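# Remove slotted finished part from fixture, lay it flat

## Task

Lift the completed part, the one that has a milled slot, out of the fixture and set it down lying flat on the table, while both blanks stay clamped in their current positions.

## Robot and tools

Robot: two arms, left_arm and right_arm, each ending in a parallel two-finger gripper with a wrist camera. Bases in the scene frame: left_arm at (-0.007, +0.235, +0.435) m, right_arm at (-0.007, -0.235, +0.435) m. left_arm is the robot's own left, on +y; image sides do not follow arm names.

Scene frame: origin at table-top height (z = 0) above the centre of the robot's foot; +x points forward over the table, +y to the robot's left, +z up. The table top starts near x = +0.15 m and may sit at an angle to the robot. Gripper fingers point along the gripper's +z and open along its y. end_effector_position (m) marks the spot between the finger pads, roughly 1 cm short of the tips; end_effector_quat_wxyz is its orientation. Reported values may be off by a few cm, worse at long reach.

Command rows: every movement command uses rows of 14 numbers, each in [-1, 1], covering both arms even when one is idle: dx, dy, dz, rx, ry, rz, opening for left_arm, then the same seven for right_arm. The first six per arm are an offset, not a pose: displacement along scene axes measured from that arm's current "Hand target" (its last commanded pose after clipping). Scale: 1.0 = 0.6 m for dx/dy/dz and 180 degrees for the rotation; rx, ry, rz form a single rotation vector, turning about the Hand target position. A translation longer than 1.0 may be scaled down. Opening is absolute: +1 fully open (0.094 m), -1 closed. Sending all six pose numbers as 0 re-requests the current Hand target; to keep a gripper as it is, resend its current opening (0 is itself a command, half open).

execute_actions(actions, cameras): actions is a list of actions; each action is up to 15 rows, one per 1/30 s control step, with the last row held to fill 15 steps. All rows in an action are offsets from the Hand target at that action's start, so repeating a row in a later action moves further. An empty list just returns state and images. cameras: omitted/null/["all"] for all, [] for none; names are cam_left_wrist, cam_right_wrist.

move(target, speed, blend, opening_speed, blocking, cameras): straight-line path per arm. target is one 14-number row or a list of up to 15 rows, every row an offset from the same starting Hand targets (not chained). speed in m/s, 0.002 to 4.3, default 0.25 (rotation up to twice that in rad/s), one value or one per target. blend in m rounds corners in a list. opening_speed (per second on the -1..1 scale, at least 0.2) ramps the fingers; use near the minimum for fragile items. Paths last 0.5 to 10 s and ignore obstacles and the other arm. Opening changes at later list targets happen on arrival after everything stops. blocking=false returns after about 0.5 s while the move continues. Result adds a "move:" line: done (within 10 mm and 2 degrees), off_target, moving, held, fault, plus limits such as paced (pose clipped) or held (steps withheld or clearance stop). Neither done nor off_target tells you about contact.

wait(seconds 0 to 10): lets time pass holding last commands; a running move keeps going. stop(): brakes a running move. zoom_image(camera, region [x0,y0,x1,y1] px, max 504x504) enlarges part of the latest image from a camera. read_manual gives only licence text. finished_scene(scene 1-3) ends the scene irreversibly; the goal must persist without the robot.

Results: joint positions, velocities ("within noise" if resting), torques (numbers 3 and 4 wrap at ±28 N m), Hand target, Tool commands, grip_measured (same -1..1 scale; reads up to ~2.7 mm wide when empty, a few mm narrower than a firmly squeezed hard part), grip_effort_nm (motor effort, negative closing; not a pad force), and, for action calls, end_effector_position at some steps. Camera images: cam_left_wrist and cam_right_wrist, 896x504 each, with calibration per camera; wrist camera poses follow their arm's joints and may lag during motion.

Behaviour: each step the commanded orientation is clipped to within 40 degrees of the measured one; grippers often rest a cm or more short of target due to friction and weight, which is not contact; a further action (even zeros) re-asks, or send the shortfall as an offset. An arm blocked by an object keeps pushing until commanded back past its gripper. Keep paths clear of an arm's own base and avoid swinging the wrist near the first joint's axis, which can flip shoulder posture. Gripper force is about 50-64 N per pad; full force starts about 0.05 below the first-touch reading. To release, command well above grip_measured.

Avoid: dropping parts, opening while a part still moves, fast contacts, pressing far past contact, collisions or squeezes between the two arms (grippers can hit each other without the clearance check stopping them; closing on the other arm's fingers counts), anything leaving the table, and disturbing the two clamped blanks. Holding loads, outstretched arms or pushing at unreachable poses heats motors; MOTOR HOT warns at 85 °C and 100 °C drops that arm for 30-60 s. Loose objects may occasionally get bumped by outside pushes.

Each tool is called after "Call:" by a JSON object that holds its "method" and its "body", one argument or row to a line.

## Session

Call:
{"method": "execute_actions", "body": {
  "actions": []
}}

Scene clock: 0.00 s.
left_arm: end_effector_position=(+0.8496, +0.0395, +0.2595) grip_measured=+1.000 grip_effort_nm=n/a end_effector_quat_wxyz=(+0.582, -0.103, +0.805, -0.052) | right_arm: end_effector_position=(+0.4421, -0.0721, +0.2492) grip_measured=+1.000 grip_effort_nm=n/a end_effector_quat_wxyz=(+0.266, +0.686, +0.676, -0.033)
Joint positions: left_arm=[1.043 2.081 1.611 0.787 -0.34 -0.002 0.094] | right_arm=[-0.759 1.65 0.85 -0.16 0.974 1.982 0.094]
Joint velocities: within noise
Joint torques (N m): no reading
Motor temperatures (°C): left_arm=[23 27 24 24 22 23 25] | right_arm=[26 31 26 26 21 22 21]
Heat: left arm: hottest shoulder 27 °C; right arm: hottest shoulder 31 °C.
Hand target: left_arm +0.8577, +0.0400, +0.2715; +0.591, -0.107, +0.797, -0.054 | right_arm +0.4486, -0.0689, +0.2538; +0.268, +0.689, +0.673, -0.026
Tool commands: left_gripper/opening=+1.0 right_gripper/opening=+1.0
camera_calibration:
cam_left_wrist: T_world_to_cam=[[0.12781, -0.975595, 0.178548, -0.111181], [-0.800682, -0.207735, -0.561921, 0.839302], [0.585298, -0.0711413, -0.807691, -0.158996], [0, 0, 0, 1]] pos_world=[0.779284, 0.0545738, 0.363053]
cam_right_wrist: T_world_to_cam=[[-0.948719, -0.062718, -0.309837, 0.492015], [-0.123401, 0.975837, 0.18032, 0.0847062], [0.291041, 0.209307, -0.933534, 0.241148], [0, 0, 0, 1]] pos_world=[0.407053, -0.102275, 0.36229]

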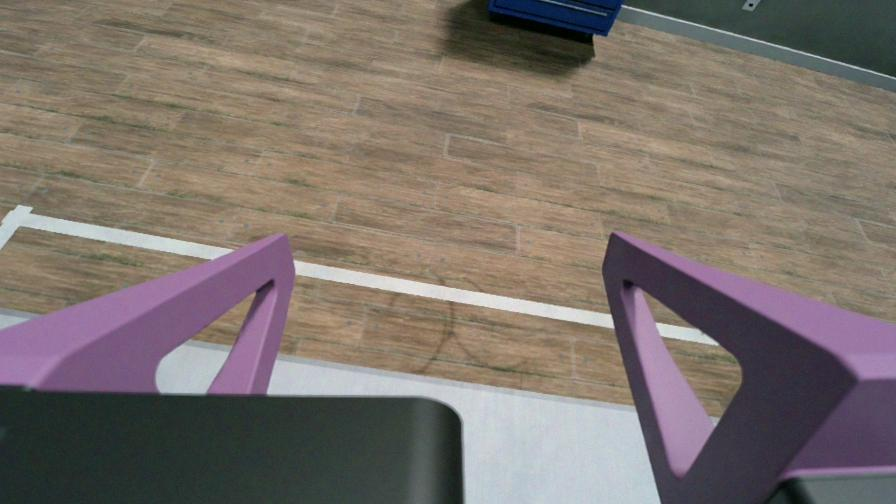

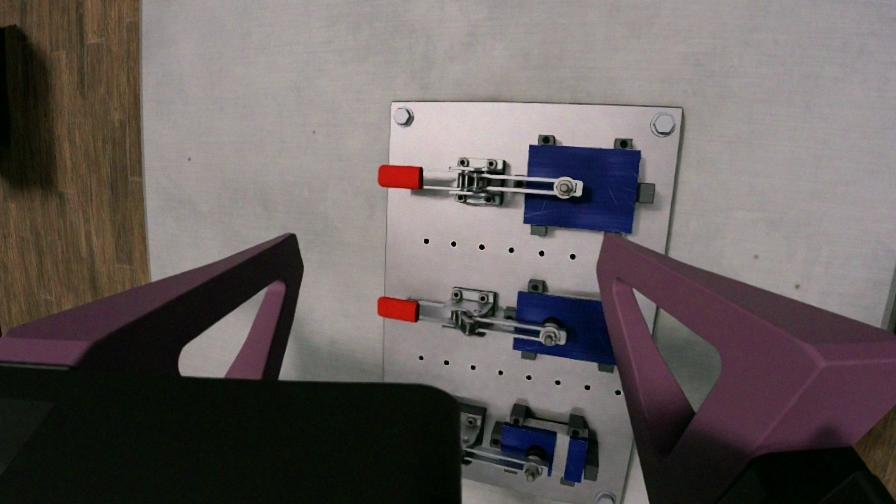

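Call:
{"method": "move", "body": {
  "target": [-0.521,0.15,-0.169,0.0334,0.4043,-0.0684,1, 0.238,-0.202,-0.09,-0.134,-0.335,0.680,1],
  "speed": 0.35
}}

Scene clock: 97.83 s.
left_arm: end_effector_position=(+0.5464, +0.1252, +0.1702) grip_measured=+1.000 grip_effort_nm=-0.002 end_effector_quat_wxyz=(+0.004, +0.002, +1.000, -0.002) | right_arm: end_effector_position=(+0.5760, -0.1788, +0.1865) grip_measured=+1.000 grip_effort_nm=0.012 end_effector_quat_wxyz=(+0.489, -0.334, +0.700, +0.400)
Joint positions: left_arm=[1.133 1.746 1.195 -0.427 -0.249 -0.145 0.094] | right_arm=[-1.548 2.002 1.078 0.825 -1.242 -0.465 0.094]
Joint velocities: within noise
Joint torques (N m): left_arm=[-3.78 -15.62 3.02 0.51 -0.04 -0.22] | right_arm=[-1.2 -18.49 1.61 0.55 -0.2 -0.22]
Motor temperatures (°C): left_arm=[24 33 27 24 22 23 24] | right_arm=[26 35 26 26 22 22 21]
Heat: left arm: hottest shoulder 33 °C; right arm: hottest shoulder 35 °C.
Hand target: left_arm +0.5452, +0.1299, +0.1701; +0.000, -0.009, +1.000, +0.000 | right_arm +0.5914, -0.1901, +0.1997; +0.502, -0.345, +0.694, +0.383
Off the commanded pose: left_arm 0.005 m, 1 deg | right_arm 0.023 m, 3 deg.
move: off_target (right_arm)
camera_calibration:
cam_left_wrist: T_world_to_cam=[[-0.0209621, -0.999451, -0.02565, 0.146121], [-0.813596, 0.00214227, 0.581426, 0.350412], [-0.581052, 0.0330567, -0.813195, 0.577603], [0, 0, 0, 1]] pos_world=[0.623775, 0.126197, 0.269712]
cam_right_wrist: T_world_to_cam=[[0.858421, -0.462417, -0.222, -0.535899], [-0.484572, -0.589104, -0.646642, 0.299032], [0.168237, 0.662666, -0.729774, 0.279753], [0, 0, 0, 1]] pos_world=[0.557864, -0.257031, 0.278554]

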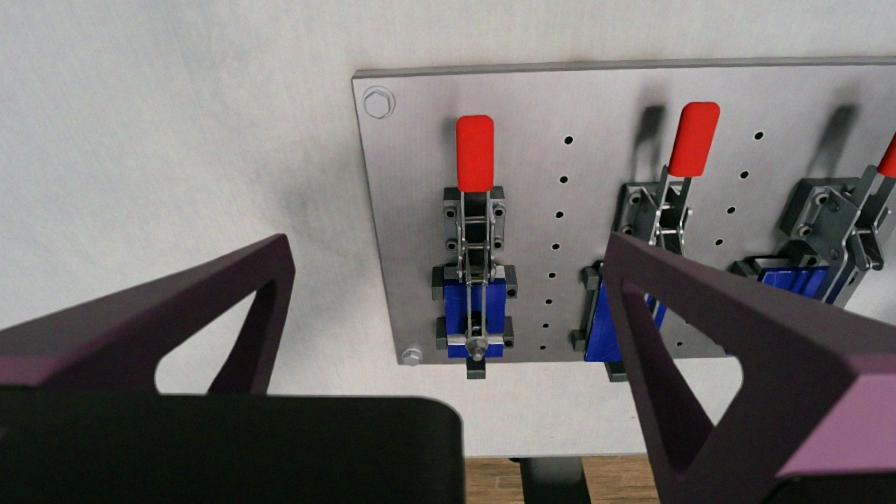

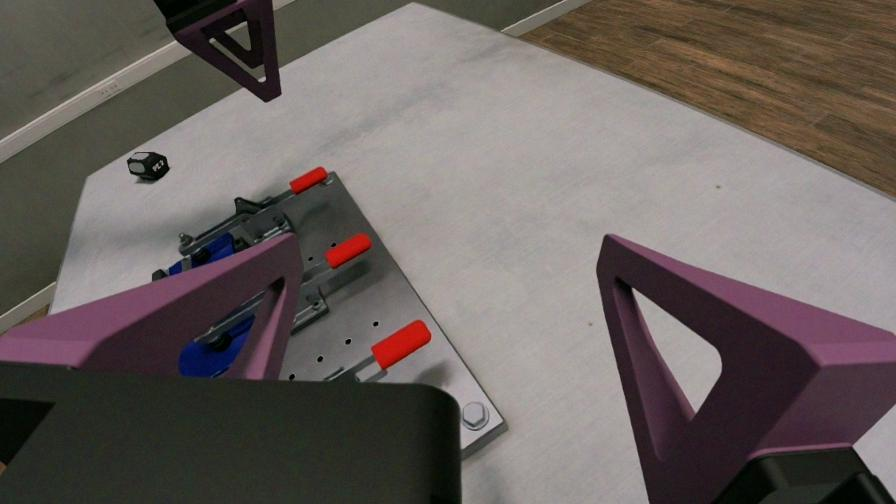

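Call:
{"method": "move", "body": {
  "target": [-0.028,-0.007,-0.155,0,0,0.009,-0.2, 0,0,0,0,0,0,1],
  "speed": 0.25,
  "cameras": ["cam_left_wrist"]
}}

Scene clock: 109.87 s.
left_arm: end_effector_position=(+0.5082, +0.1238, +0.0725) grip_measured=-0.198 grip_effort_nm=-0.090 end_effector_quat_wxyz=(-0.019, -0.007, +1.000, +0.001) | right_arm: end_effector_position=(+0.5760, -0.1789, +0.1866) grip_measured=+1.000 grip_effort_nm=0.007 end_effector_quat_wxyz=(+0.489, -0.335, +0.699, +0.399)
Joint positions: left_arm=[1.166 1.964 1.223 -0.278 -0.23 -0.148 0.038] | right_arm=[-1.548 2.002 1.078 0.825 -1.242 -0.468 0.094]
Joint velocities: within noise
Joint torques (N m): left_arm=[-5.01 -15.62 3.32 1.29 -0.11 -0.23] | right_arm=[-1.03 -18.49 1.62 0.54 -0.21 -0.22]
Motor temperatures (°C): left_arm=[24 33 27 24 22 23 24] | right_arm=[26 36 27 26 22 22 20]
Heat: left arm: hottest shoulder 33 °C; right arm: hottest shoulder 36 °C.
Hand target: left_arm +0.5283, +0.1257, +0.0772; +0.000, -0.023, +1.000, -0.001 | right_arm +0.5914, -0.1901, +0.1998; +0.502, -0.345, +0.694, +0.383
Off the commanded pose: left_arm 0.021 m, 3 deg | right_arm 0.023 m, 3 deg.
move: off_target (left_arm, right_arm)
camera_calibration:
cam_left_wrist: T_world_to_cam=[[-0.0032976, -0.999534, -0.0303363, 0.132813], [-0.785937, -0.0161666, 0.618095, 0.36172], [-0.618298, 0.0258807, -0.785518, 0.4938], [0, 0, 0, 1]] pos_world=[0.590042, 0.125819, 0.16834]
Images, in order (width x height): cam_left_wrist 896x504.

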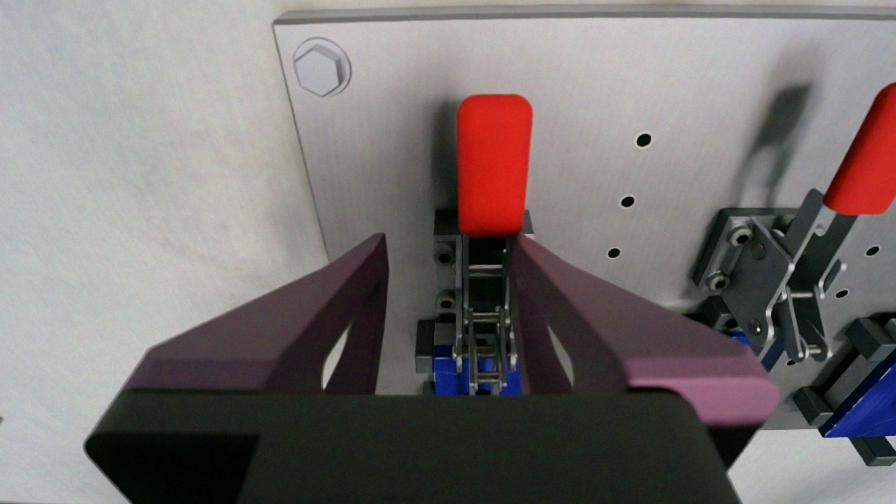

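Call:
{"method": "move", "body": {
  "target": [
    [0.037,-0.0217,0,0,0,0,-0.2, 0,0,0,0,0,0,1],
    [0.037,-0.0217,-0.018,0,0,0,-0.3, 0,0,0,0,0,0,1]
  ],
  "speed": 0.15,
  "cameras": ["cam_left_wrist"]
}}

Scene clock: 127.20 s.
left_arm: end_effector_position=(+0.5121, +0.1195, +0.0717) grip_measured=-0.298 grip_effort_nm=-0.085 end_effector_quat_wxyz=(-0.037, -0.001, +0.999, +0.004) | right_arm: end_effector_position=(+0.5762, -0.1789, +0.1868) grip_measured=+1.000 grip_effort_nm=0.002 end_effector_quat_wxyz=(+0.490, -0.335, +0.699, +0.399)
Joint positions: left_arm=[1.159 1.979 1.267 -0.346 -0.236 -0.15 0.033] | right_arm=[-1.548 2.001 1.078 0.825 -1.242 -0.468 0.094]
Joint velocities: within noise
Joint torques (N m): left_arm=[-4.42 -14.04 7.19 1.85 -0.1 -0.31] | right_arm=[-1.03 -18.32 1.59 0.54 -0.22 -0.19]
Motor temperatures (°C): left_arm=[24 33 26 24 22 23 24] | right_arm=[26 38 27 26 22 22 20]
Heat: left arm: hottest shoulder 33 °C; right arm: hottest shoulder 38 °C.
Hand target: left_arm +0.5506, +0.1125, +0.0664; +0.000, -0.023, +1.000, -0.001 | right_arm +0.5914, -0.1901, +0.1999; +0.502, -0.345, +0.694, +0.383
Off the commanded pose: left_arm 0.039 m, 5 deg | right_arm 0.023 m, 3 deg.
move: off_target (left_arm, right_arm); target 2's new opening was sent with left_arm's hand 0.040 m and 5 deg from that target
camera_calibration:
cam_left_wrist: T_world_to_cam=[[-0.0164535, -0.9992, -0.0364565, 0.135618], [-0.764105, -0.010951, 0.644999, 0.351356], [-0.644882, 0.0384691, -0.763314, 0.506169], [0, 0, 0, 1]] pos_world=[0.597124, 0.119885, 0.164686]
Images, in order (width x height): cam_left_wrist 896x504.

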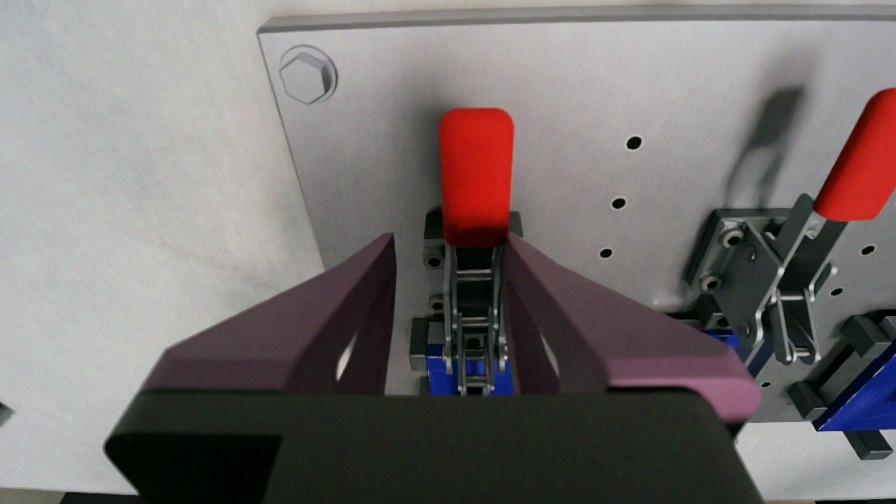

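Call:
{"method": "move", "body": {
  "target": [
    [-0.03,0,0.05,0,0,0,-0.1, 0,0,0,0,0,0,1],
    [-0.01,0,0.05,0,0,0,-0.1, 0,0,0,0,0,0,1]
  ],
  "speed": 0.15
}}

Scene clock: 133.10 s.
left_arm: end_effector_position=(+0.5303, +0.1188, +0.0881) grip_measured=-0.102 grip_effort_nm=0.110 end_effector_quat_wxyz=(-0.011, -0.015, +1.000, +0.003) | right_arm: end_effector_position=(+0.5762, -0.1789, +0.1868) grip_measured=+1.000 grip_effort_nm=0.007 end_effector_quat_wxyz=(+0.490, -0.335, +0.699, +0.399)
Joint positions: left_arm=[1.153 1.941 1.261 -0.327 -0.243 -0.17 0.042] | right_arm=[-1.548 2.001 1.078 0.825 -1.242 -0.468 0.094]
Joint velocities: within noise
Joint torques (N m): left_arm=[-5.54 -15.91 3.92 0.28 -0.17 -0.24] | right_arm=[-1.03 -18.43 1.7 0.49 -0.2 -0.19]
Motor temperatures (°C): left_arm=[24 32 26 24 22 23 24] | right_arm=[26 39 27 26 22 22 20]
Heat: left arm: hottest shoulder 32 °C; right arm: hottest shoulder 39 °C.
Hand target: left_arm +0.5444, +0.1127, +0.0962; +0.000, -0.023, +1.000, -0.001 | right_arm +0.5914, -0.1901, +0.1999; +0.502, -0.345, +0.694, +0.383
Off the commanded pose: left_arm 0.018 m, 2 deg | right_arm 0.023 m, 3 deg.
move: off_target (left_arm, right_arm)
camera_calibration:
cam_left_wrist: T_world_to_cam=[[0.0125202, -0.999303, -0.0351712, 0.12042], [-0.79528, -0.0312728, 0.605435, 0.377206], [-0.606113, 0.0203908, -0.795117, 0.514782], [0, 0, 0, 1]] pos_world=[0.610493, 0.121635, 0.185174]
cam_right_wrist: T_world_to_cam=[[0.859354, -0.462236, -0.218744, -0.537146], [-0.482274, -0.5903, -0.64727, 0.297932], [0.170067, 0.661728, -0.730201, 0.278834], [0, 0, 0, 1]] pos_world=[0.557863, -0.256931, 0.27895]

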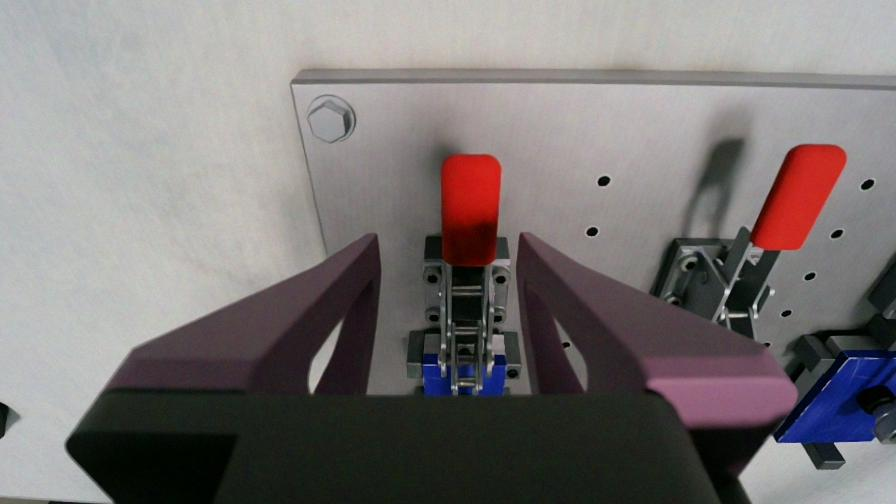

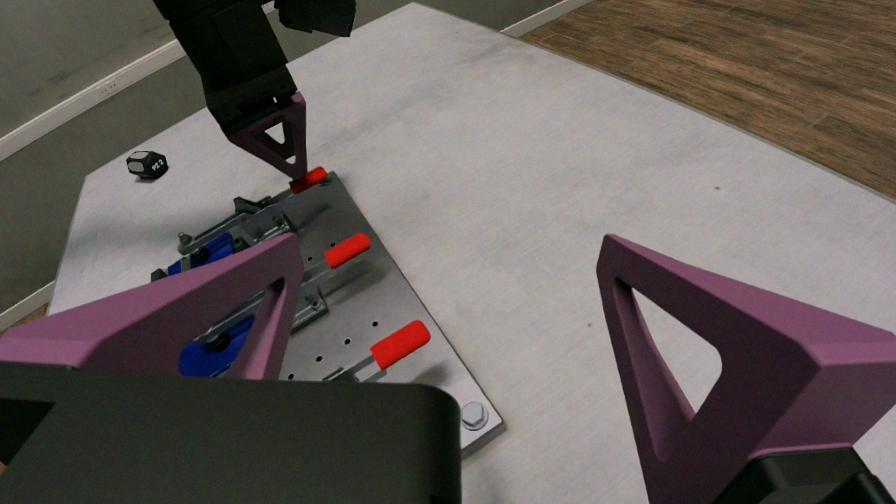

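Call:
{"method": "move", "body": {
  "target": [
    [0.0,-0.016,0,0,0,0,-0.2, 0,0,0,0,0,0,1],
    [0.0,-0.014,-0.035,0,0,0,-0.2, 0,0,0,0,0,0,1]
  ],
  "speed": 0.12,
  "cameras": ["cam_left_wrist"]
}}

Scene clock: 141.33 s.
left_arm: end_effector_position=(+0.5335, +0.1046, +0.0771) grip_measured=-0.198 grip_effort_nm=-0.105 end_effector_quat_wxyz=(-0.010, -0.015, +1.000, +0.001) | right_arm: end_effector_position=(+0.5762, -0.1789, +0.1868) grip_measured=+1.000 grip_effort_nm=0.012 end_effector_quat_wxyz=(+0.490, -0.335, +0.699, +0.399)
Joint positions: left_arm=[1.135 1.979 1.295 -0.323 -0.25 -0.184 0.038] | right_arm=[-1.548 2.001 1.078 0.825 -1.242 -0.468 0.094]
Joint velocities: within noise
Joint torques (N m): left_arm=[-5.01 -14.8 3.78 1.17 0.01 -0.13] | right_arm=[-1.03 -18.2 1.66 0.5 -0.21 -0.2]
Motor temperatures (°C): left_arm=[24 33 26 24 22 23 24] | right_arm=[26 39 27 26 22 22 20]
Heat: left arm: hottest shoulder 33 °C; right arm: hottest shoulder 39 °C.
Hand target: left_arm +0.5447, +0.1042, +0.0754; +0.000, -0.023, +1.000, -0.001 | right_arm +0.5914, -0.1901, +0.1998; +0.502, -0.345, +0.694, +0.383
Off the commanded pose: left_arm 0.011 m, 1 deg | right_arm 0.023 m, 3 deg.
move: off_target (left_arm, right_arm)
camera_calibration:
cam_left_wrist: T_world_to_cam=[[0.0117298, -0.999413, -0.0321861, 0.105997], [-0.797306, -0.0287738, 0.602889, 0.386965], [-0.603461, 0.0185904, -0.797175, 0.507242], [0, 0, 0, 1]] pos_world=[0.613387, 0.10764, 0.174476]
Images, in order (width x height): cam_left_wrist 896x504.

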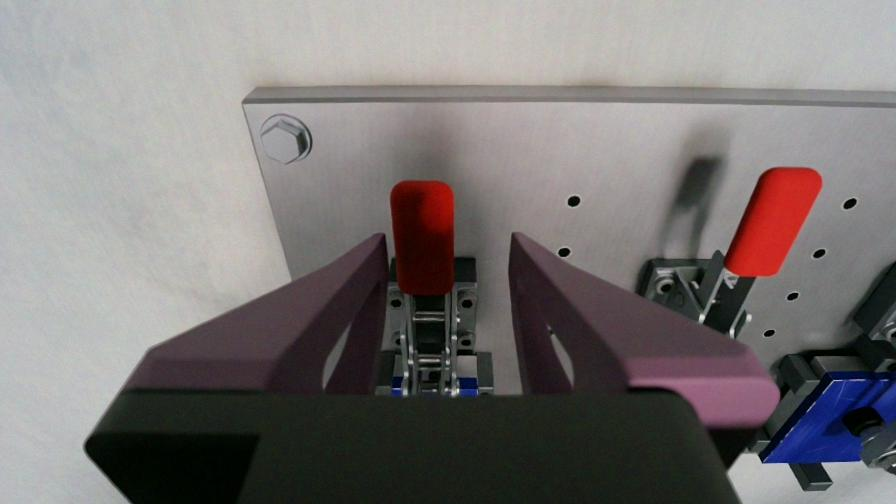

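Call:
{"method": "move", "body": {
  "target": [0.0,0.016,-0.005,0,0,0,-0.2, 0,0,0,0,0,0,1],
  "speed": 0.12,
  "cameras": ["cam_left_wrist"]
}}

Scene clock: 145.60 s.
left_arm: end_effector_position=(+0.5364, +0.1118, +0.0752) grip_measured=-0.198 grip_effort_nm=-0.100 end_effector_quat_wxyz=(-0.007, -0.022, +1.000, +0.000) | right_arm: end_effector_position=(+0.5762, -0.1789, +0.1868) grip_measured=+1.000 grip_effort_nm=0.012 end_effector_quat_wxyz=(+0.490, -0.335, +0.699, +0.399)
Joint positions: left_arm=[1.15 1.979 1.296 -0.315 -0.241 -0.184 0.038] | right_arm=[-1.548 2.001 1.078 0.825 -1.242 -0.468 0.094]
Joint velocities: within noise
Joint torques (N m): left_arm=[-5.36 -15.21 3.59 1.03 -0.06 0.07] | right_arm=[-0.91 -18.2 1.62 0.5 -0.21 -0.19]
Motor temperatures (°C): left_arm=[24 32 26 24 22 23 24] | right_arm=[26 39 27 26 22 22 20]
Heat: left arm: hottest shoulder 32 °C; right arm: hottest shoulder 39 °C.
Hand target: left_arm +0.5445, +0.1140, +0.0723; +0.000, -0.023, +1.000, -0.001 | right_arm +0.5914, -0.1901, +0.1998; +0.502, -0.345, +0.694, +0.383
Off the commanded pose: left_arm 0.009 m, 1 deg | right_arm 0.023 m, 3 deg.
move: off_target (right_arm)
camera_calibration:
cam_left_wrist: T_world_to_cam=[[0.0256182, -0.999232, -0.0296621, 0.105335], [-0.800027, -0.0382846, 0.598741, 0.393497], [-0.599416, 0.00839179, -0.800393, 0.506576], [0, 0, 0, 1]] pos_world=[0.61576, 0.116068, 0.172981]
Images, in order (width x height): cam_left_wrist 896x504.

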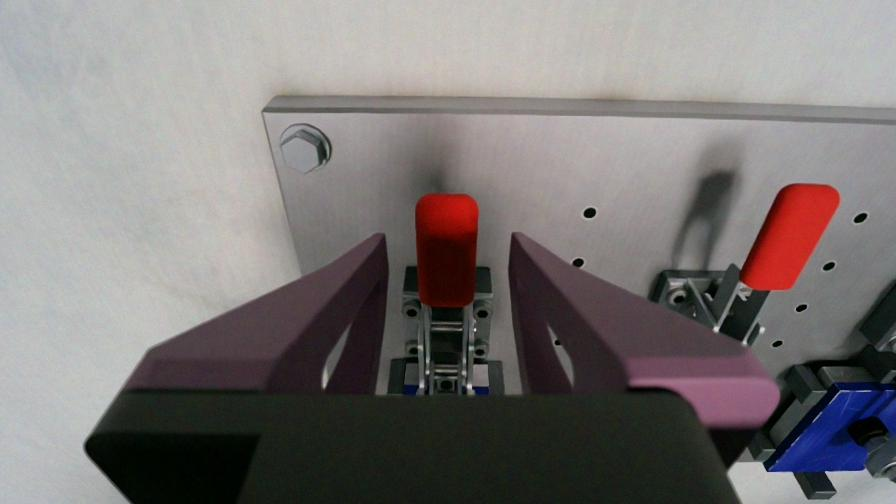

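Call:
{"method": "move", "body": {
  "target": [
    [-0.01,0.0,-0.033,0,0,0,-0.2, 0,0,0,0,0,0,1],
    [-0.01,0.0,-0.033,0,0,0,-0.85, 0,0,0,0,0,0,1]
  ],
  "speed": 0.12,
  "opening_speed": 0.8,
  "cameras": ["cam_left_wrist"]
}}

Scene clock: 152.03 s.
left_arm: end_effector_position=(+0.5288, +0.1121, +0.0548) grip_measured=-0.608 grip_effort_nm=-1.018 end_effector_quat_wxyz=(-0.008, -0.021, +1.000, +0.000) | right_arm: end_effector_position=(+0.5762, -0.1789, +0.1868) grip_measured=+1.000 grip_effort_nm=0.007 end_effector_quat_wxyz=(+0.490, -0.335, +0.699, +0.399)
Joint positions: left_arm=[1.157 2.024 1.305 -0.28 -0.237 -0.177 0.018] | right_arm=[-1.548 2.001 1.078 0.825 -1.242 -0.468 0.094]
Joint velocities: within noise
Joint torques (N m): left_arm=[-4.84 -15.33 3.43 1.05 0.02 0.05] | right_arm=[-1.08 -18.55 1.58 0.57 -0.22 -0.19]
Motor temperatures (°C): left_arm=[24 32 26 24 22 23 25] | right_arm=[26 40 26 26 22 22 20]
Heat: left arm: hottest shoulder 32 °C; right arm: hottest shoulder 40 °C.
Hand target: left_arm +0.5384, +0.1139, +0.0525; +0.000, -0.023, +1.000, -0.001 | right_arm +0.5914, -0.1901, +0.1998; +0.502, -0.345, +0.694, +0.383
Off the commanded pose: left_arm 0.010 m, 1 deg | right_arm 0.023 m, 3 deg.
move: off_target (right_arm); target 2's new opening was sent with left_arm's hand 0.011 m and 1 deg from that target
camera_calibration:
cam_left_wrist: T_world_to_cam=[[0.0241526, -0.999241, -0.0305712, 0.106138], [-0.798371, -0.0376842, 0.600985, 0.398587], [-0.601681, 0.00989181, -0.798675, 0.486653], [0, 0, 0, 1]] pos_world=[0.608467, 0.116264, 0.152378]
Images, in order (width x height): cam_left_wrist 896x504.

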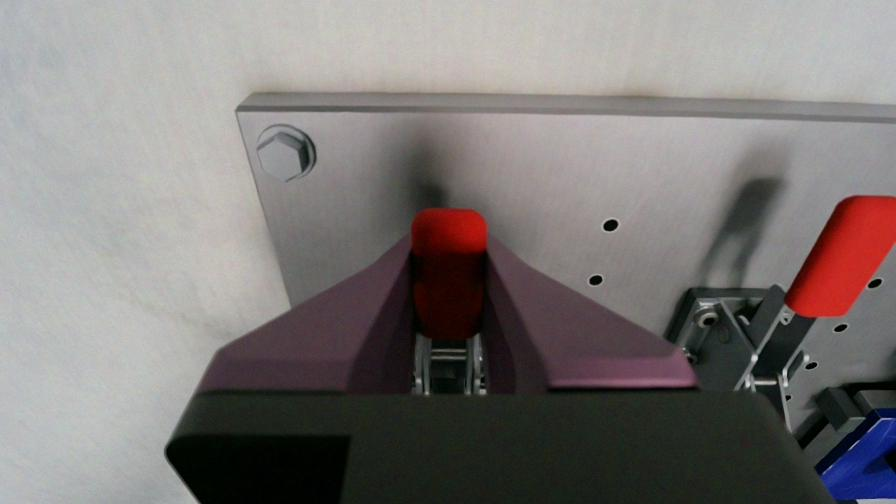

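Call:
{"method": "move", "body": {
  "target": [
    [0.0,0.0,0.14,0,0,0,-0.85, 0,0,0,0,0,0,1],
    [-0.058,0.0,0.108,-0.001,0.0556,0,-0.85, 0,0,0,0,0,0,1],
    [-0.092,0.0,0.083,-0.003,0.139,0,-0.85, 0,0,0,0,0,0,1],
    [-0.117,0.0,0.067,-0.004,0.194,0,-0.85, 0,0,0,0,0,0,1]
  ],
  "speed": 0.12,
  "blend": 0.01
}}

Call:
{"method": "zoom_image", "body": {
  "camera": "cam_right_wrist",
  "region": [100, 80, 380, 300]
}}

Scene clock: 164.07 s.
left_arm: end_effector_position=(+0.5006, +0.1121, +0.0780) grip_measured=-0.622 grip_effort_nm=-1.013 end_effector_quat_wxyz=(-0.245, -0.022, +0.969, -0.007) | right_arm: end_effector_position=(+0.5762, -0.1789, +0.1868) grip_measured=+1.000 grip_effort_nm=0.007 end_effector_quat_wxyz=(+0.490, -0.335, +0.699, +0.399)
Joint positions: left_arm=[1.173 2.11 1.596 -0.956 -0.124 -0.251 0.018] | right_arm=[-1.548 2.001 1.078 0.825 -1.242 -0.468 0.094]
Joint velocities: within noise
Joint torques (N m): left_arm=[-6.12 -17.67 0.68 -4.42 0.53 -0.26] | right_arm=[-0.97 -18.37 1.61 0.55 -0.2 -0.18]
Motor temperatures (°C): left_arm=[24 33 26 24 22 23 25] | right_arm=[26 40 26 26 22 22 20]
Heat: left arm: hottest shoulder 33 °C; right arm: hottest shoulder 40 °C.
Hand target: left_arm +0.4683, +0.1139, +0.0927; -0.300, -0.022, +0.954, +0.000 | right_arm +0.5914, -0.1901, +0.1998; +0.502, -0.345, +0.694, +0.383
Off the commanded pose: left_arm 0.036 m, 7 deg | right_arm 0.023 m, 3 deg.
move: off_target (left_arm, right_arm)
camera_calibration:
cam_left_wrist: T_world_to_cam=[[0.0168953, -0.999737, -0.0155278, 0.110054], [-0.432092, -0.0213054, 0.901578, 0.153405], [-0.901671, -0.00852297, -0.432338, 0.611922], [0, 0, 0, 1]] pos_world=[0.616178, 0.118508, 0.12796]
cam_right_wrist: T_world_to_cam=[[0.859354, -0.462236, -0.218744, -0.537146], [-0.482274, -0.5903, -0.64727, 0.297932], [0.170067, 0.661728, -0.730201, 0.278834], [0, 0, 0, 1]] pos_world=[0.557863, -0.256931, 0.27895]

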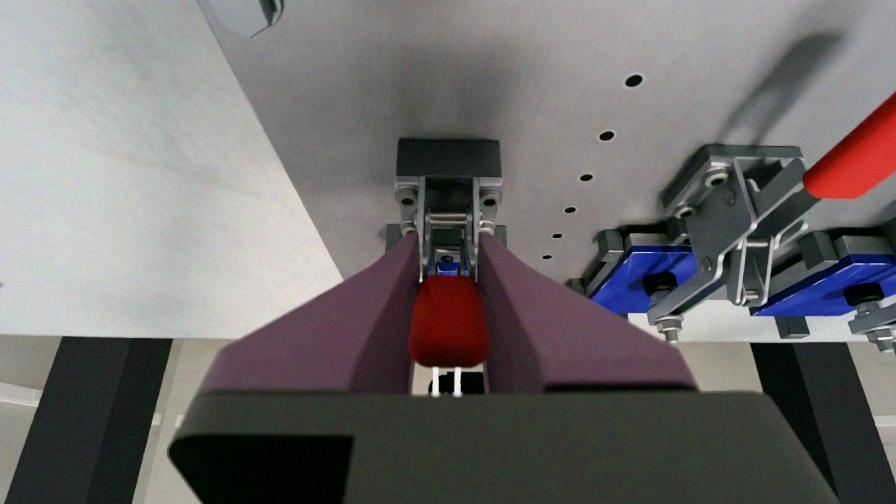

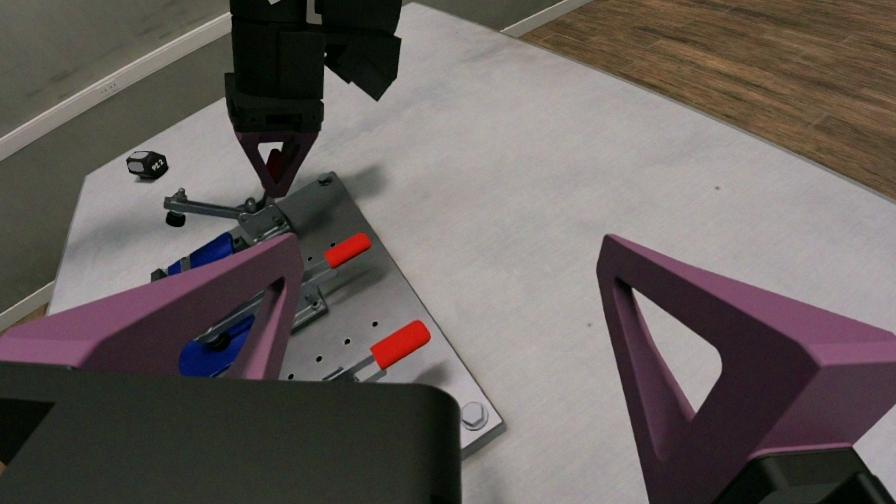

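Scaled by 1.800 from the camera's 896x504 image, which has a finer 1280x720 frame.

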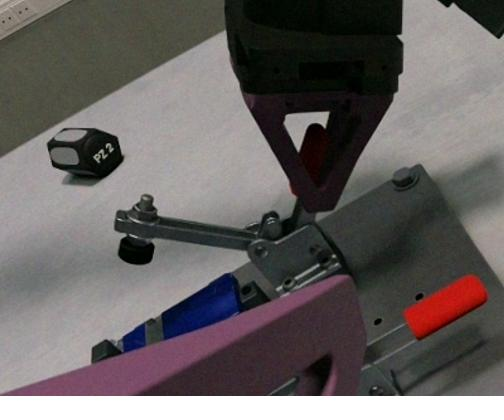

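Call:
{"method": "move", "body": {
  "target": [
    [0.074,0.0,-0.022,0,0,0,-0.2, 0,0,0,0,0,0,1],
    [0.146,0,0.089,0,0,0,-0.2, 0,0,0,0,0,0,1],
    [0.173,0,0.032,0,0,0,-0.95, 0,0,0,0,0,0,1],
    [0.053,0,0.009,0,0,0,-0.95, 0,0,0,0,0,0,1],
    [-0.017,0,0,0,0,0,-0.95, 0,0,0,0,0,0,1]
  ],
  "speed": 0.12
}}

Call:
{"method": "zoom_image", "body": {
  "camera": "cam_right_wrist",
  "region": [100, 80, 380, 300]
}}

Scene clock: 190.07 s.
left_arm: end_effector_position=(+0.4912, +0.1142, +0.0922) grip_measured=-0.948 grip_effort_nm=-0.085 end_effector_quat_wxyz=(-0.264, -0.024, +0.964, -0.008) | right_arm: end_effector_position=(+0.5762, -0.1789, +0.1868) grip_measured=+1.000 grip_effort_nm=0.012 end_effector_quat_wxyz=(+0.490, -0.335, +0.699, +0.399)
Joint positions: left_arm=[1.172 2.085 1.574 -0.997 -0.112 -0.261 0.002] | right_arm=[-1.548 2.001 1.078 0.825 -1.242 -0.468 0.094]
Joint velocities: within noise
Joint torques (N m): left_arm=[-5.83 -15.91 -0.55 -1.77 0.02 -0.19] | right_arm=[-0.97 -18.37 1.62 0.51 -0.22 -0.2]
Motor temperatures (°C): left_arm=[24 32 25 25 22 23 25] | right_arm=[26 41 26 26 22 22 20]
Heat: left arm: hottest shoulder 32 °C; right arm: hottest shoulder 41 °C.
Hand target: left_arm +0.4581, +0.1137, +0.0927; -0.300, -0.022, +0.954, +0.000 | right_arm +0.5914, -0.1901, +0.1998; +0.502, -0.345, +0.694, +0.383
Off the commanded pose: left_arm 0.033 m, 4 deg | right_arm 0.023 m, 3 deg.
move: off_target (left_arm, right_arm); target 3's new opening was sent with left_arm's hand 0.013 m and 1 deg from that target
camera_calibration:
cam_left_wrist: T_world_to_cam=[[0.0215181, -0.999661, -0.0146808, 0.110107], [-0.39653, -0.0220135, 0.917758, 0.117709], [-0.917769, -0.013927, -0.396869, 0.614752], [0, 0, 0, 1]] pos_world=[0.608506, 0.121222, 0.137565]
cam_right_wrist: T_world_to_cam=[[0.859354, -0.462236, -0.218744, -0.537146], [-0.482274, -0.5903, -0.64727, 0.297932], [0.170067, 0.661728, -0.730201, 0.278834], [0, 0, 0, 1]] pos_world=[0.557863, -0.256931, 0.27895]

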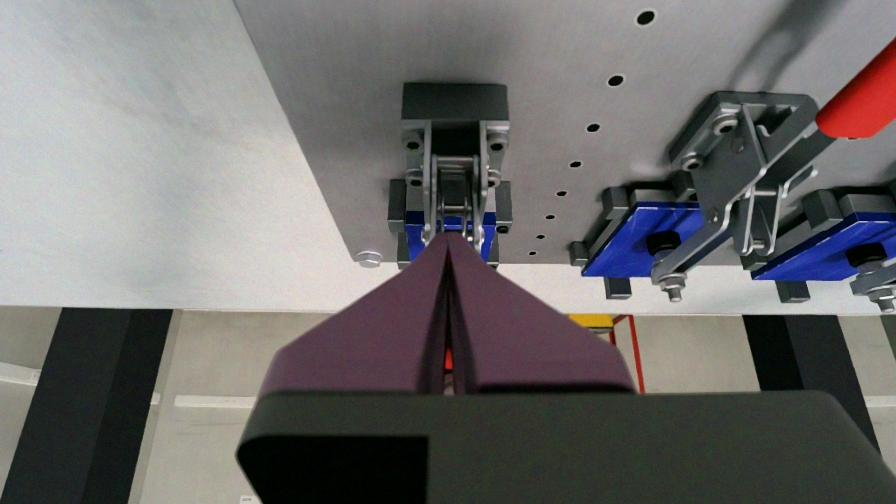

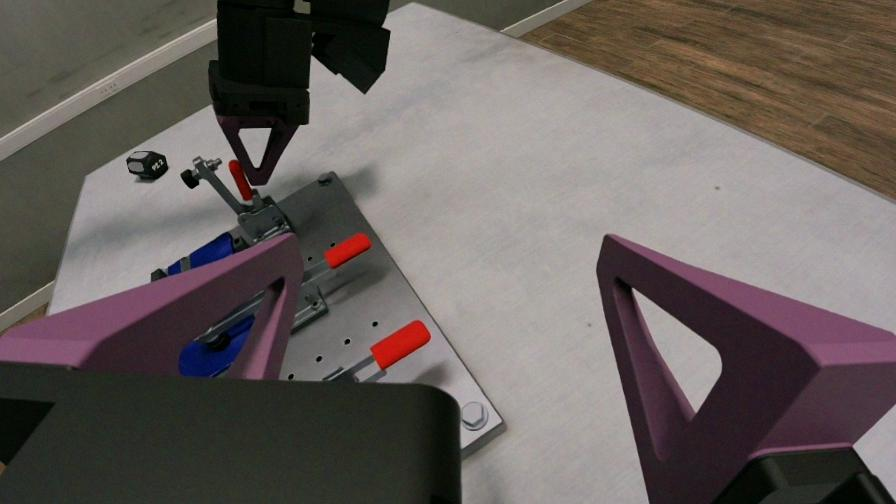

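Scaled by 1.800 from the camera's 896x504 image, which has a finer 1280x720 frame.

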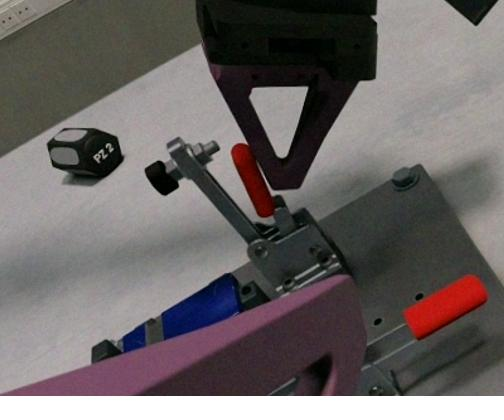

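Call:
{"method": "move", "body": {
  "target": [
    [0.103,0.0,0.012,0,0,0,-0.95, 0,0,0,0,0,0,1],
    [0.07,0,0.212,0,0,0,-0.95, 0,0,0,0,0,0,1],
    [-0.122,-0.003,0.0455,0.007,-0.333,0,0.45, 0,0,0,0,0,0,1]
  ],
  "speed": [0.2,0.3,0.35],
  "blend": [0.02,0.03,0]
}}

Call:
{"method": "zoom_image", "body": {
  "camera": "cam_left_wrist",
  "region": [300, 60, 640, 400]
}}

Scene clock: 209.13 s.
left_arm: end_effector_position=(+0.3928, +0.1153, +0.1209) grip_measured=+0.447 grip_effort_nm=0.120 end_effector_quat_wxyz=(+0.220, -0.035, +0.975, +0.000) | right_arm: end_effector_position=(+0.5762, -0.1789, +0.1868) grip_measured=+1.000 grip_effort_nm=0.012 end_effector_quat_wxyz=(+0.490, -0.335, +0.699, +0.399)
Joint positions: left_arm=[1.056 1.961 0.621 0.798 -0.375 -0.136 0.068] | right_arm=[-1.548 2.001 1.078 0.825 -1.242 -0.468 0.094]
Joint velocities: within noise
Joint torques (N m): left_arm=[-5.3 -9.29 -2.59 1.98 -0.04 0.16] | right_arm=[-1.03 -18.32 1.59 0.5 -0.21 -0.19]
Motor temperatures (°C): left_arm=[24 33 25 24 22 23 25] | right_arm=[26 41 26 26 22 22 20]
Heat: left arm: hottest shoulder 33 °C; right arm: hottest shoulder 41 °C.
Hand target: left_arm +0.3848, +0.1120, +0.1200; +0.217, -0.022, +0.976, -0.001 | right_arm +0.5914, -0.1901, +0.1998; +0.502, -0.345, +0.694, +0.383
Off the commanded pose: left_arm 0.009 m, 2 deg | right_arm 0.023 m, 3 deg.
move: off_target (right_arm)
camera_calibration:
cam_left_wrist: T_world_to_cam=[[0.0655817, -0.997653, -0.0196689, 0.0968043], [-0.980738, -0.0680792, 0.183079, 0.376015], [-0.183988, 0.00728345, -0.982901, 0.316057], [0, 0, 0, 1]] pos_world=[0.420575, 0.119874, 0.243717]
cam_right_wrist: T_world_to_cam=[[0.859354, -0.462236, -0.218744, -0.537146], [-0.482274, -0.5903, -0.64727, 0.297932], [0.170067, 0.661728, -0.730201, 0.278834], [0, 0, 0, 1]] pos_world=[0.557863, -0.256931, 0.27895]

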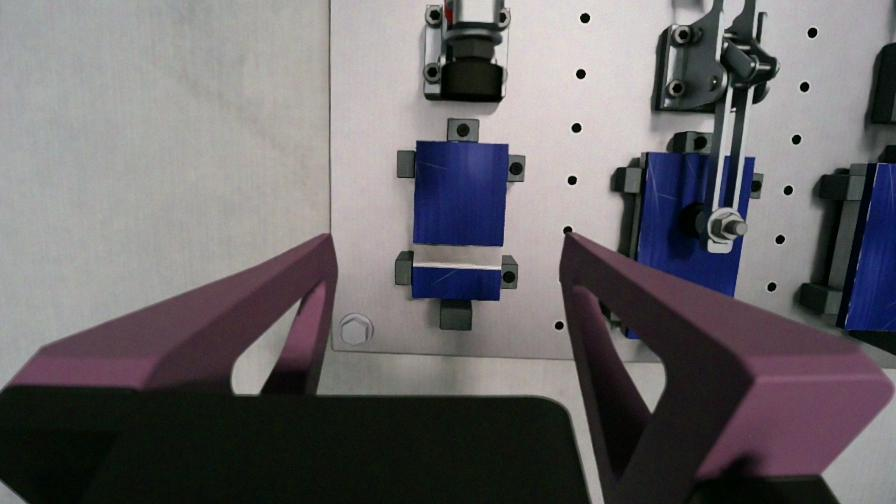

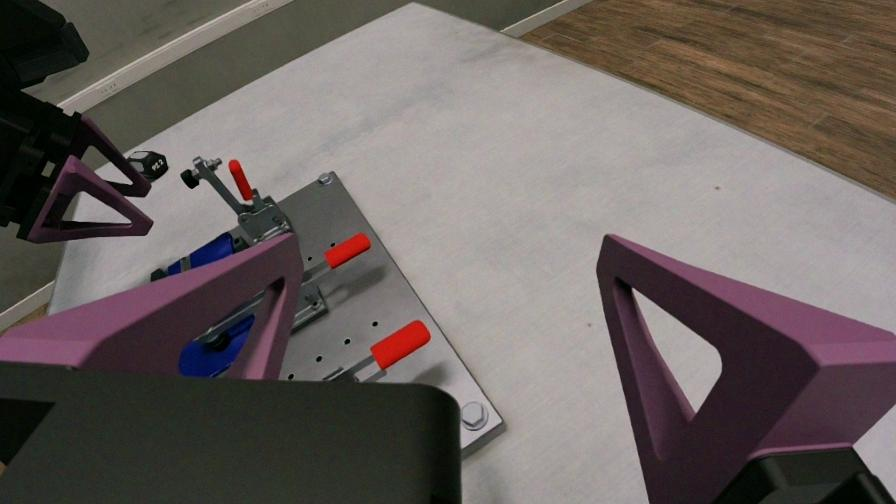

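Scaled by 1.482 from the camera's 896x504 image, which has a finer 1280x720 frame.

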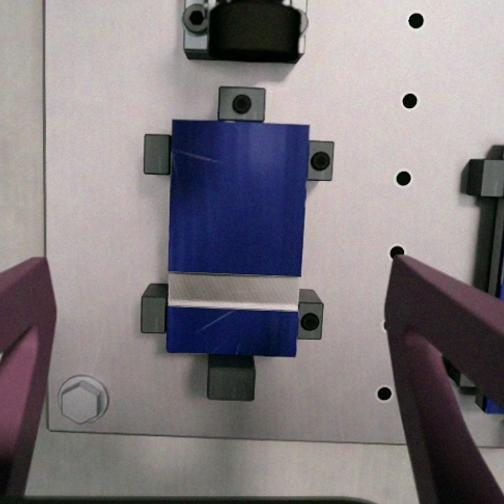

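Call:
{"method": "move", "body": {
  "target": [0.01,-0.009,-0.093,0,0,-0.0117,0.3, 0,0,0,0,0,0,1],
  "speed": 0.2,
  "cameras": ["cam_left_wrist"]
}}

Scene clock: 228.50 s.
left_arm: end_effector_position=(+0.3884, +0.1043, +0.0659) grip_measured=+0.302 grip_effort_nm=-0.090 end_effector_quat_wxyz=(+0.212, -0.010, +0.977, -0.007) | right_arm: end_effector_position=(+0.5762, -0.1789, +0.1868) grip_measured=+1.000 grip_effort_nm=0.012 end_effector_quat_wxyz=(+0.490, -0.335, +0.699, +0.399)
Joint positions: left_arm=[1.078 2.132 0.729 0.85 -0.329 -0.082 0.061] | right_arm=[-1.548 2.001 1.078 0.825 -1.242 -0.468 0.094]
Joint velocities: within noise
Joint torques (N m): left_arm=[-3.78 -9.93 -1.78 2.06 0.02 0.17] | right_arm=[-0.97 -18.37 1.61 0.54 -0.22 -0.19]
Motor temperatures (°C): left_arm=[23 32 25 24 22 23 25] | right_arm=[25 42 26 26 22 22 20]
Heat: left arm: hottest shoulder 32 °C; right arm: hottest shoulder 42 °C.
Hand target: left_arm +0.3909, +0.1066, +0.0641; +0.217, -0.004, +0.976, -0.005 | right_arm +0.5914, -0.1901, +0.1998; +0.502, -0.345, +0.694, +0.383
Off the commanded pose: left_arm 0.004 m, 1 deg | right_arm 0.023 m, 3 deg.
move: off_target (right_arm)
camera_calibration:
cam_left_wrist: T_world_to_cam=[[0.0124897, -0.999797, -0.0157832, 0.105677], [-0.979885, -0.015382, 0.198969, 0.374161], [-0.199171, 0.0129807, -0.979879, 0.26644], [0, 0, 0, 1]] pos_world=[0.418382, 0.107952, 0.188301]
Images, in order (width x height): cam_left_wrist 896x504.

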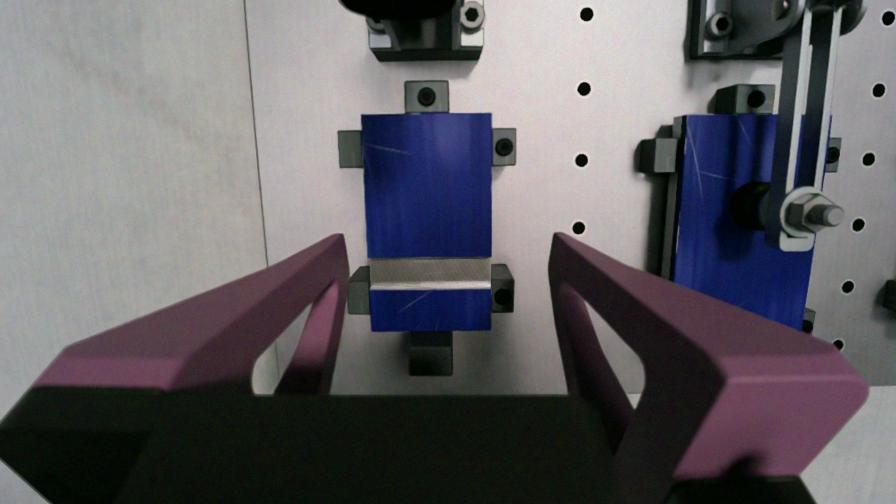

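Call:
{"method": "move", "body": {
  "target": [0.02,0.015,-0.014,0,0,0.003,0.3, 0,0,0,0,0,0,1],
  "speed": 0.15,
  "cameras": ["cam_left_wrist"]
}}

Scene clock: 241.13 s.
left_arm: end_effector_position=(+0.4060, +0.1132, +0.0607) grip_measured=+0.302 grip_effort_nm=-0.095 end_effector_quat_wxyz=(+0.222, -0.018, +0.975, -0.008) | right_arm: end_effector_position=(+0.5762, -0.1789, +0.1868) grip_measured=+1.000 grip_effort_nm=0.002 end_effector_quat_wxyz=(+0.490, -0.335, +0.699, +0.399)
Joint positions: left_arm=[1.108 2.132 0.76 0.846 -0.307 -0.075 0.061] | right_arm=[-1.548 2.001 1.078 0.825 -1.242 -0.468 0.094]
Joint velocities: within noise
Joint torques (N m): left_arm=[-4.66 -10.17 -1.65 1.06 -0.04 0.17] | right_arm=[-1.2 -18.49 1.63 0.57 -0.21 -0.2]
Motor temperatures (°C): left_arm=[23 32 25 24 22 23 25] | right_arm=[25 42 26 26 22 22 20]
Heat: left arm: hottest shoulder 32 °C; right arm: hottest shoulder 42 °C.
Hand target: left_arm +0.4029, +0.1157, +0.0557; +0.217, -0.009, +0.976, -0.004 | right_arm +0.5914, -0.1901, +0.1998; +0.502, -0.345, +0.694, +0.383
Off the commanded pose: left_arm 0.006 m, 1 deg | right_arm 0.023 m, 3 deg.
move: off_target (right_arm)
camera_calibration:
cam_left_wrist: T_world_to_cam=[[0.0282374, -0.999538, -0.0112243, 0.107543], [-0.983439, -0.0297901, 0.178776, 0.396818], [-0.179028, 0.00599023, -0.983826, 0.257508], [0, 0, 0, 1]] pos_world=[0.433311, 0.117772, 0.183609]
Images, in order (width x height): cam_left_wrist 896x504.

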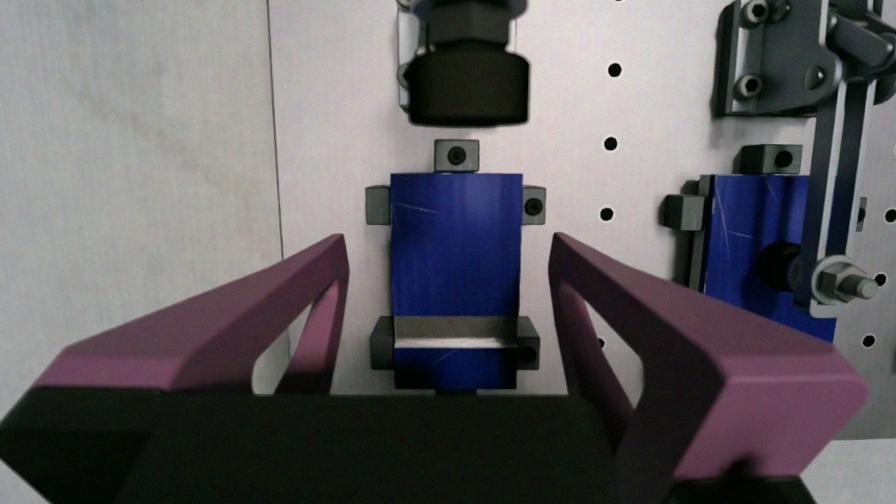

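Call:
{"method": "move", "body": {
  "target": [-0.010,-0.005,-0.039,0,0,0,0.3, 0,0,0,0,0,0,1],
  "speed": 0.12,
  "cameras": ["cam_left_wrist"]
}}

Scene clock: 249.07 s.
left_arm: end_effector_position=(+0.3947, +0.1090, +0.0346) grip_measured=+0.302 grip_effort_nm=-0.090 end_effector_quat_wxyz=(+0.212, -0.013, +0.977, -0.007) | right_arm: end_effector_position=(+0.5762, -0.1789, +0.1868) grip_measured=+1.000 grip_effort_nm=0.012 end_effector_quat_wxyz=(+0.490, -0.335, +0.699, +0.399)
Joint positions: left_arm=[1.111 2.211 0.804 0.861 -0.303 -0.072 0.061] | right_arm=[-1.548 2.001 1.078 0.825 -1.242 -0.468 0.094]
Joint velocities: within noise
Joint torques (N m): left_arm=[-3.78 -10.52 -2.03 1.95 0.04 0.18] | right_arm=[-0.79 -18.2 1.62 0.51 -0.21 -0.21]
Motor temperatures (°C): left_arm=[23 31 25 24 22 23 25] | right_arm=[25 42 26 26 22 22 20]
Heat: left arm: hottest shoulder 31 °C; right arm: hottest shoulder 42 °C.
Hand target: left_arm +0.3969, +0.1127, +0.0323; +0.217, -0.009, +0.976, -0.004 | right_arm +0.5914, -0.1901, +0.1998; +0.502, -0.345, +0.694, +0.383
Off the commanded pose: left_arm 0.005 m, 1 deg | right_arm 0.023 m, 3 deg.
move: off_target (right_arm)
camera_calibration:
cam_left_wrist: T_world_to_cam=[[0.0202124, -0.999691, -0.0144889, 0.106717], [-0.979851, -0.0226873, 0.198439, 0.387446], [-0.198706, 0.010186, -0.980006, 0.236976], [0, 0, 0, 1]] pos_world=[0.424571, 0.113061, 0.1569]
Images, in order (width x height): cam_left_wrist 896x504.

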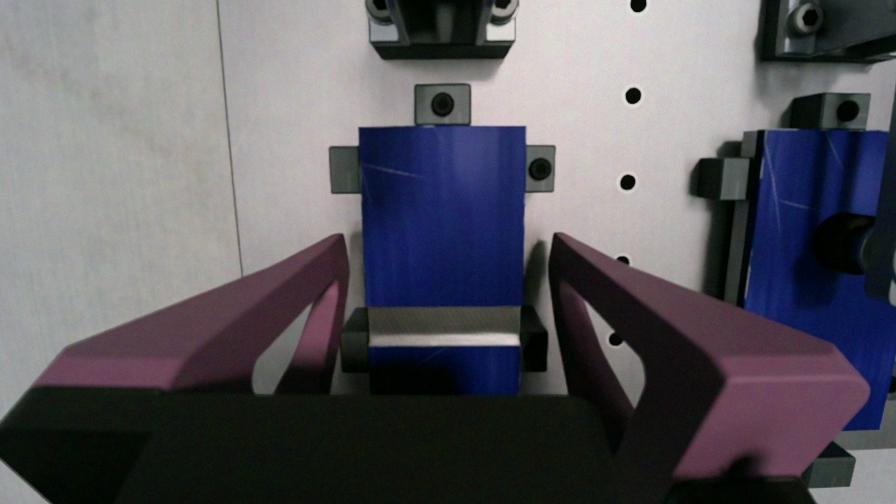

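Call:
{"method": "move", "body": {
  "target": [
    [0.012,0.002,0,0,0,0,0.3, 0,0,0,0,0,0,1],
    [0.012,0.002,0,0,0,0,-0.2, 0,0,0,0,0,0,1]
  ],
  "speed": 0.12,
  "opening_speed": 0.5,
  "cameras": ["cam_left_wrist"]
}}

Scene clock: 260.83 s.
left_arm: end_effector_position=(+0.4034, +0.1100, +0.0336) grip_measured=-0.127 grip_effort_nm=-0.999 end_effector_quat_wxyz=(+0.219, -0.015, +0.976, -0.008) | right_arm: end_effector_position=(+0.5762, -0.1789, +0.1868) grip_measured=+1.000 grip_effort_nm=0.012 end_effector_quat_wxyz=(+0.490, -0.335, +0.699, +0.399)
Joint positions: left_arm=[1.117 2.209 0.818 0.859 -0.297 -0.067 0.041] | right_arm=[-1.548 2.001 1.078 0.825 -1.242 -0.468 0.094]
Joint velocities: within noise
Joint torques (N m): left_arm=[-3.96 -10.93 -2.09 1.28 0.02 0.14] | right_arm=[-1.08 -18.43 1.62 0.55 -0.21 -0.19]
Motor temperatures (°C): left_arm=[23 31 25 24 22 23 25] | right_arm=[25 42 26 26 22 22 20]
Heat: left arm: hottest shoulder 31 °C; right arm: hottest shoulder 42 °C.
Hand target: left_arm +0.4041, +0.1139, +0.0324; +0.217, -0.009, +0.976, -0.004 | right_arm +0.5914, -0.1901, +0.1998; +0.502, -0.345, +0.694, +0.383
Off the commanded pose: left_arm 0.004 m, 1 deg | right_arm 0.023 m, 3 deg.
move: off_target (right_arm)
camera_calibration:
cam_left_wrist: T_world_to_cam=[[0.022533, -0.999667, -0.0126076, 0.10647], [-0.982203, -0.0244879, 0.186217, 0.397745], [-0.186464, 0.00818722, -0.982428, 0.233127], [0, 0, 0, 1]] pos_world=[0.431737, 0.114266, 0.156306]
Images, in order (width x height): cam_left_wrist 896x504.

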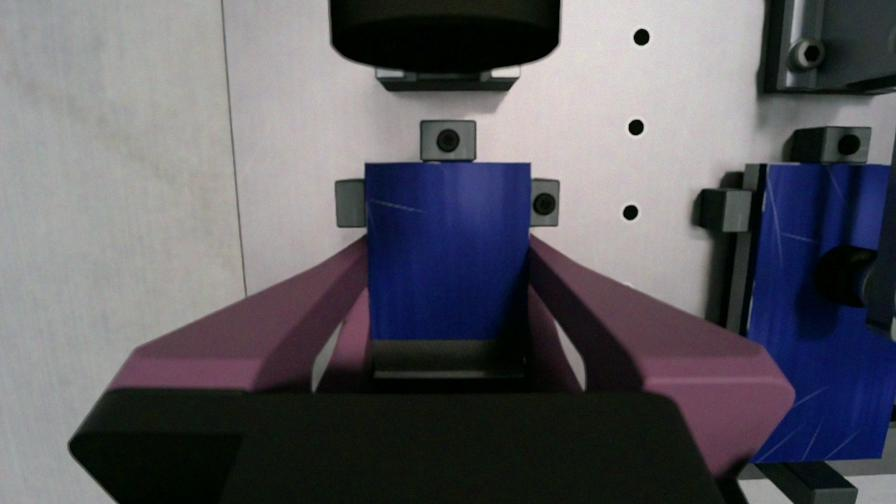

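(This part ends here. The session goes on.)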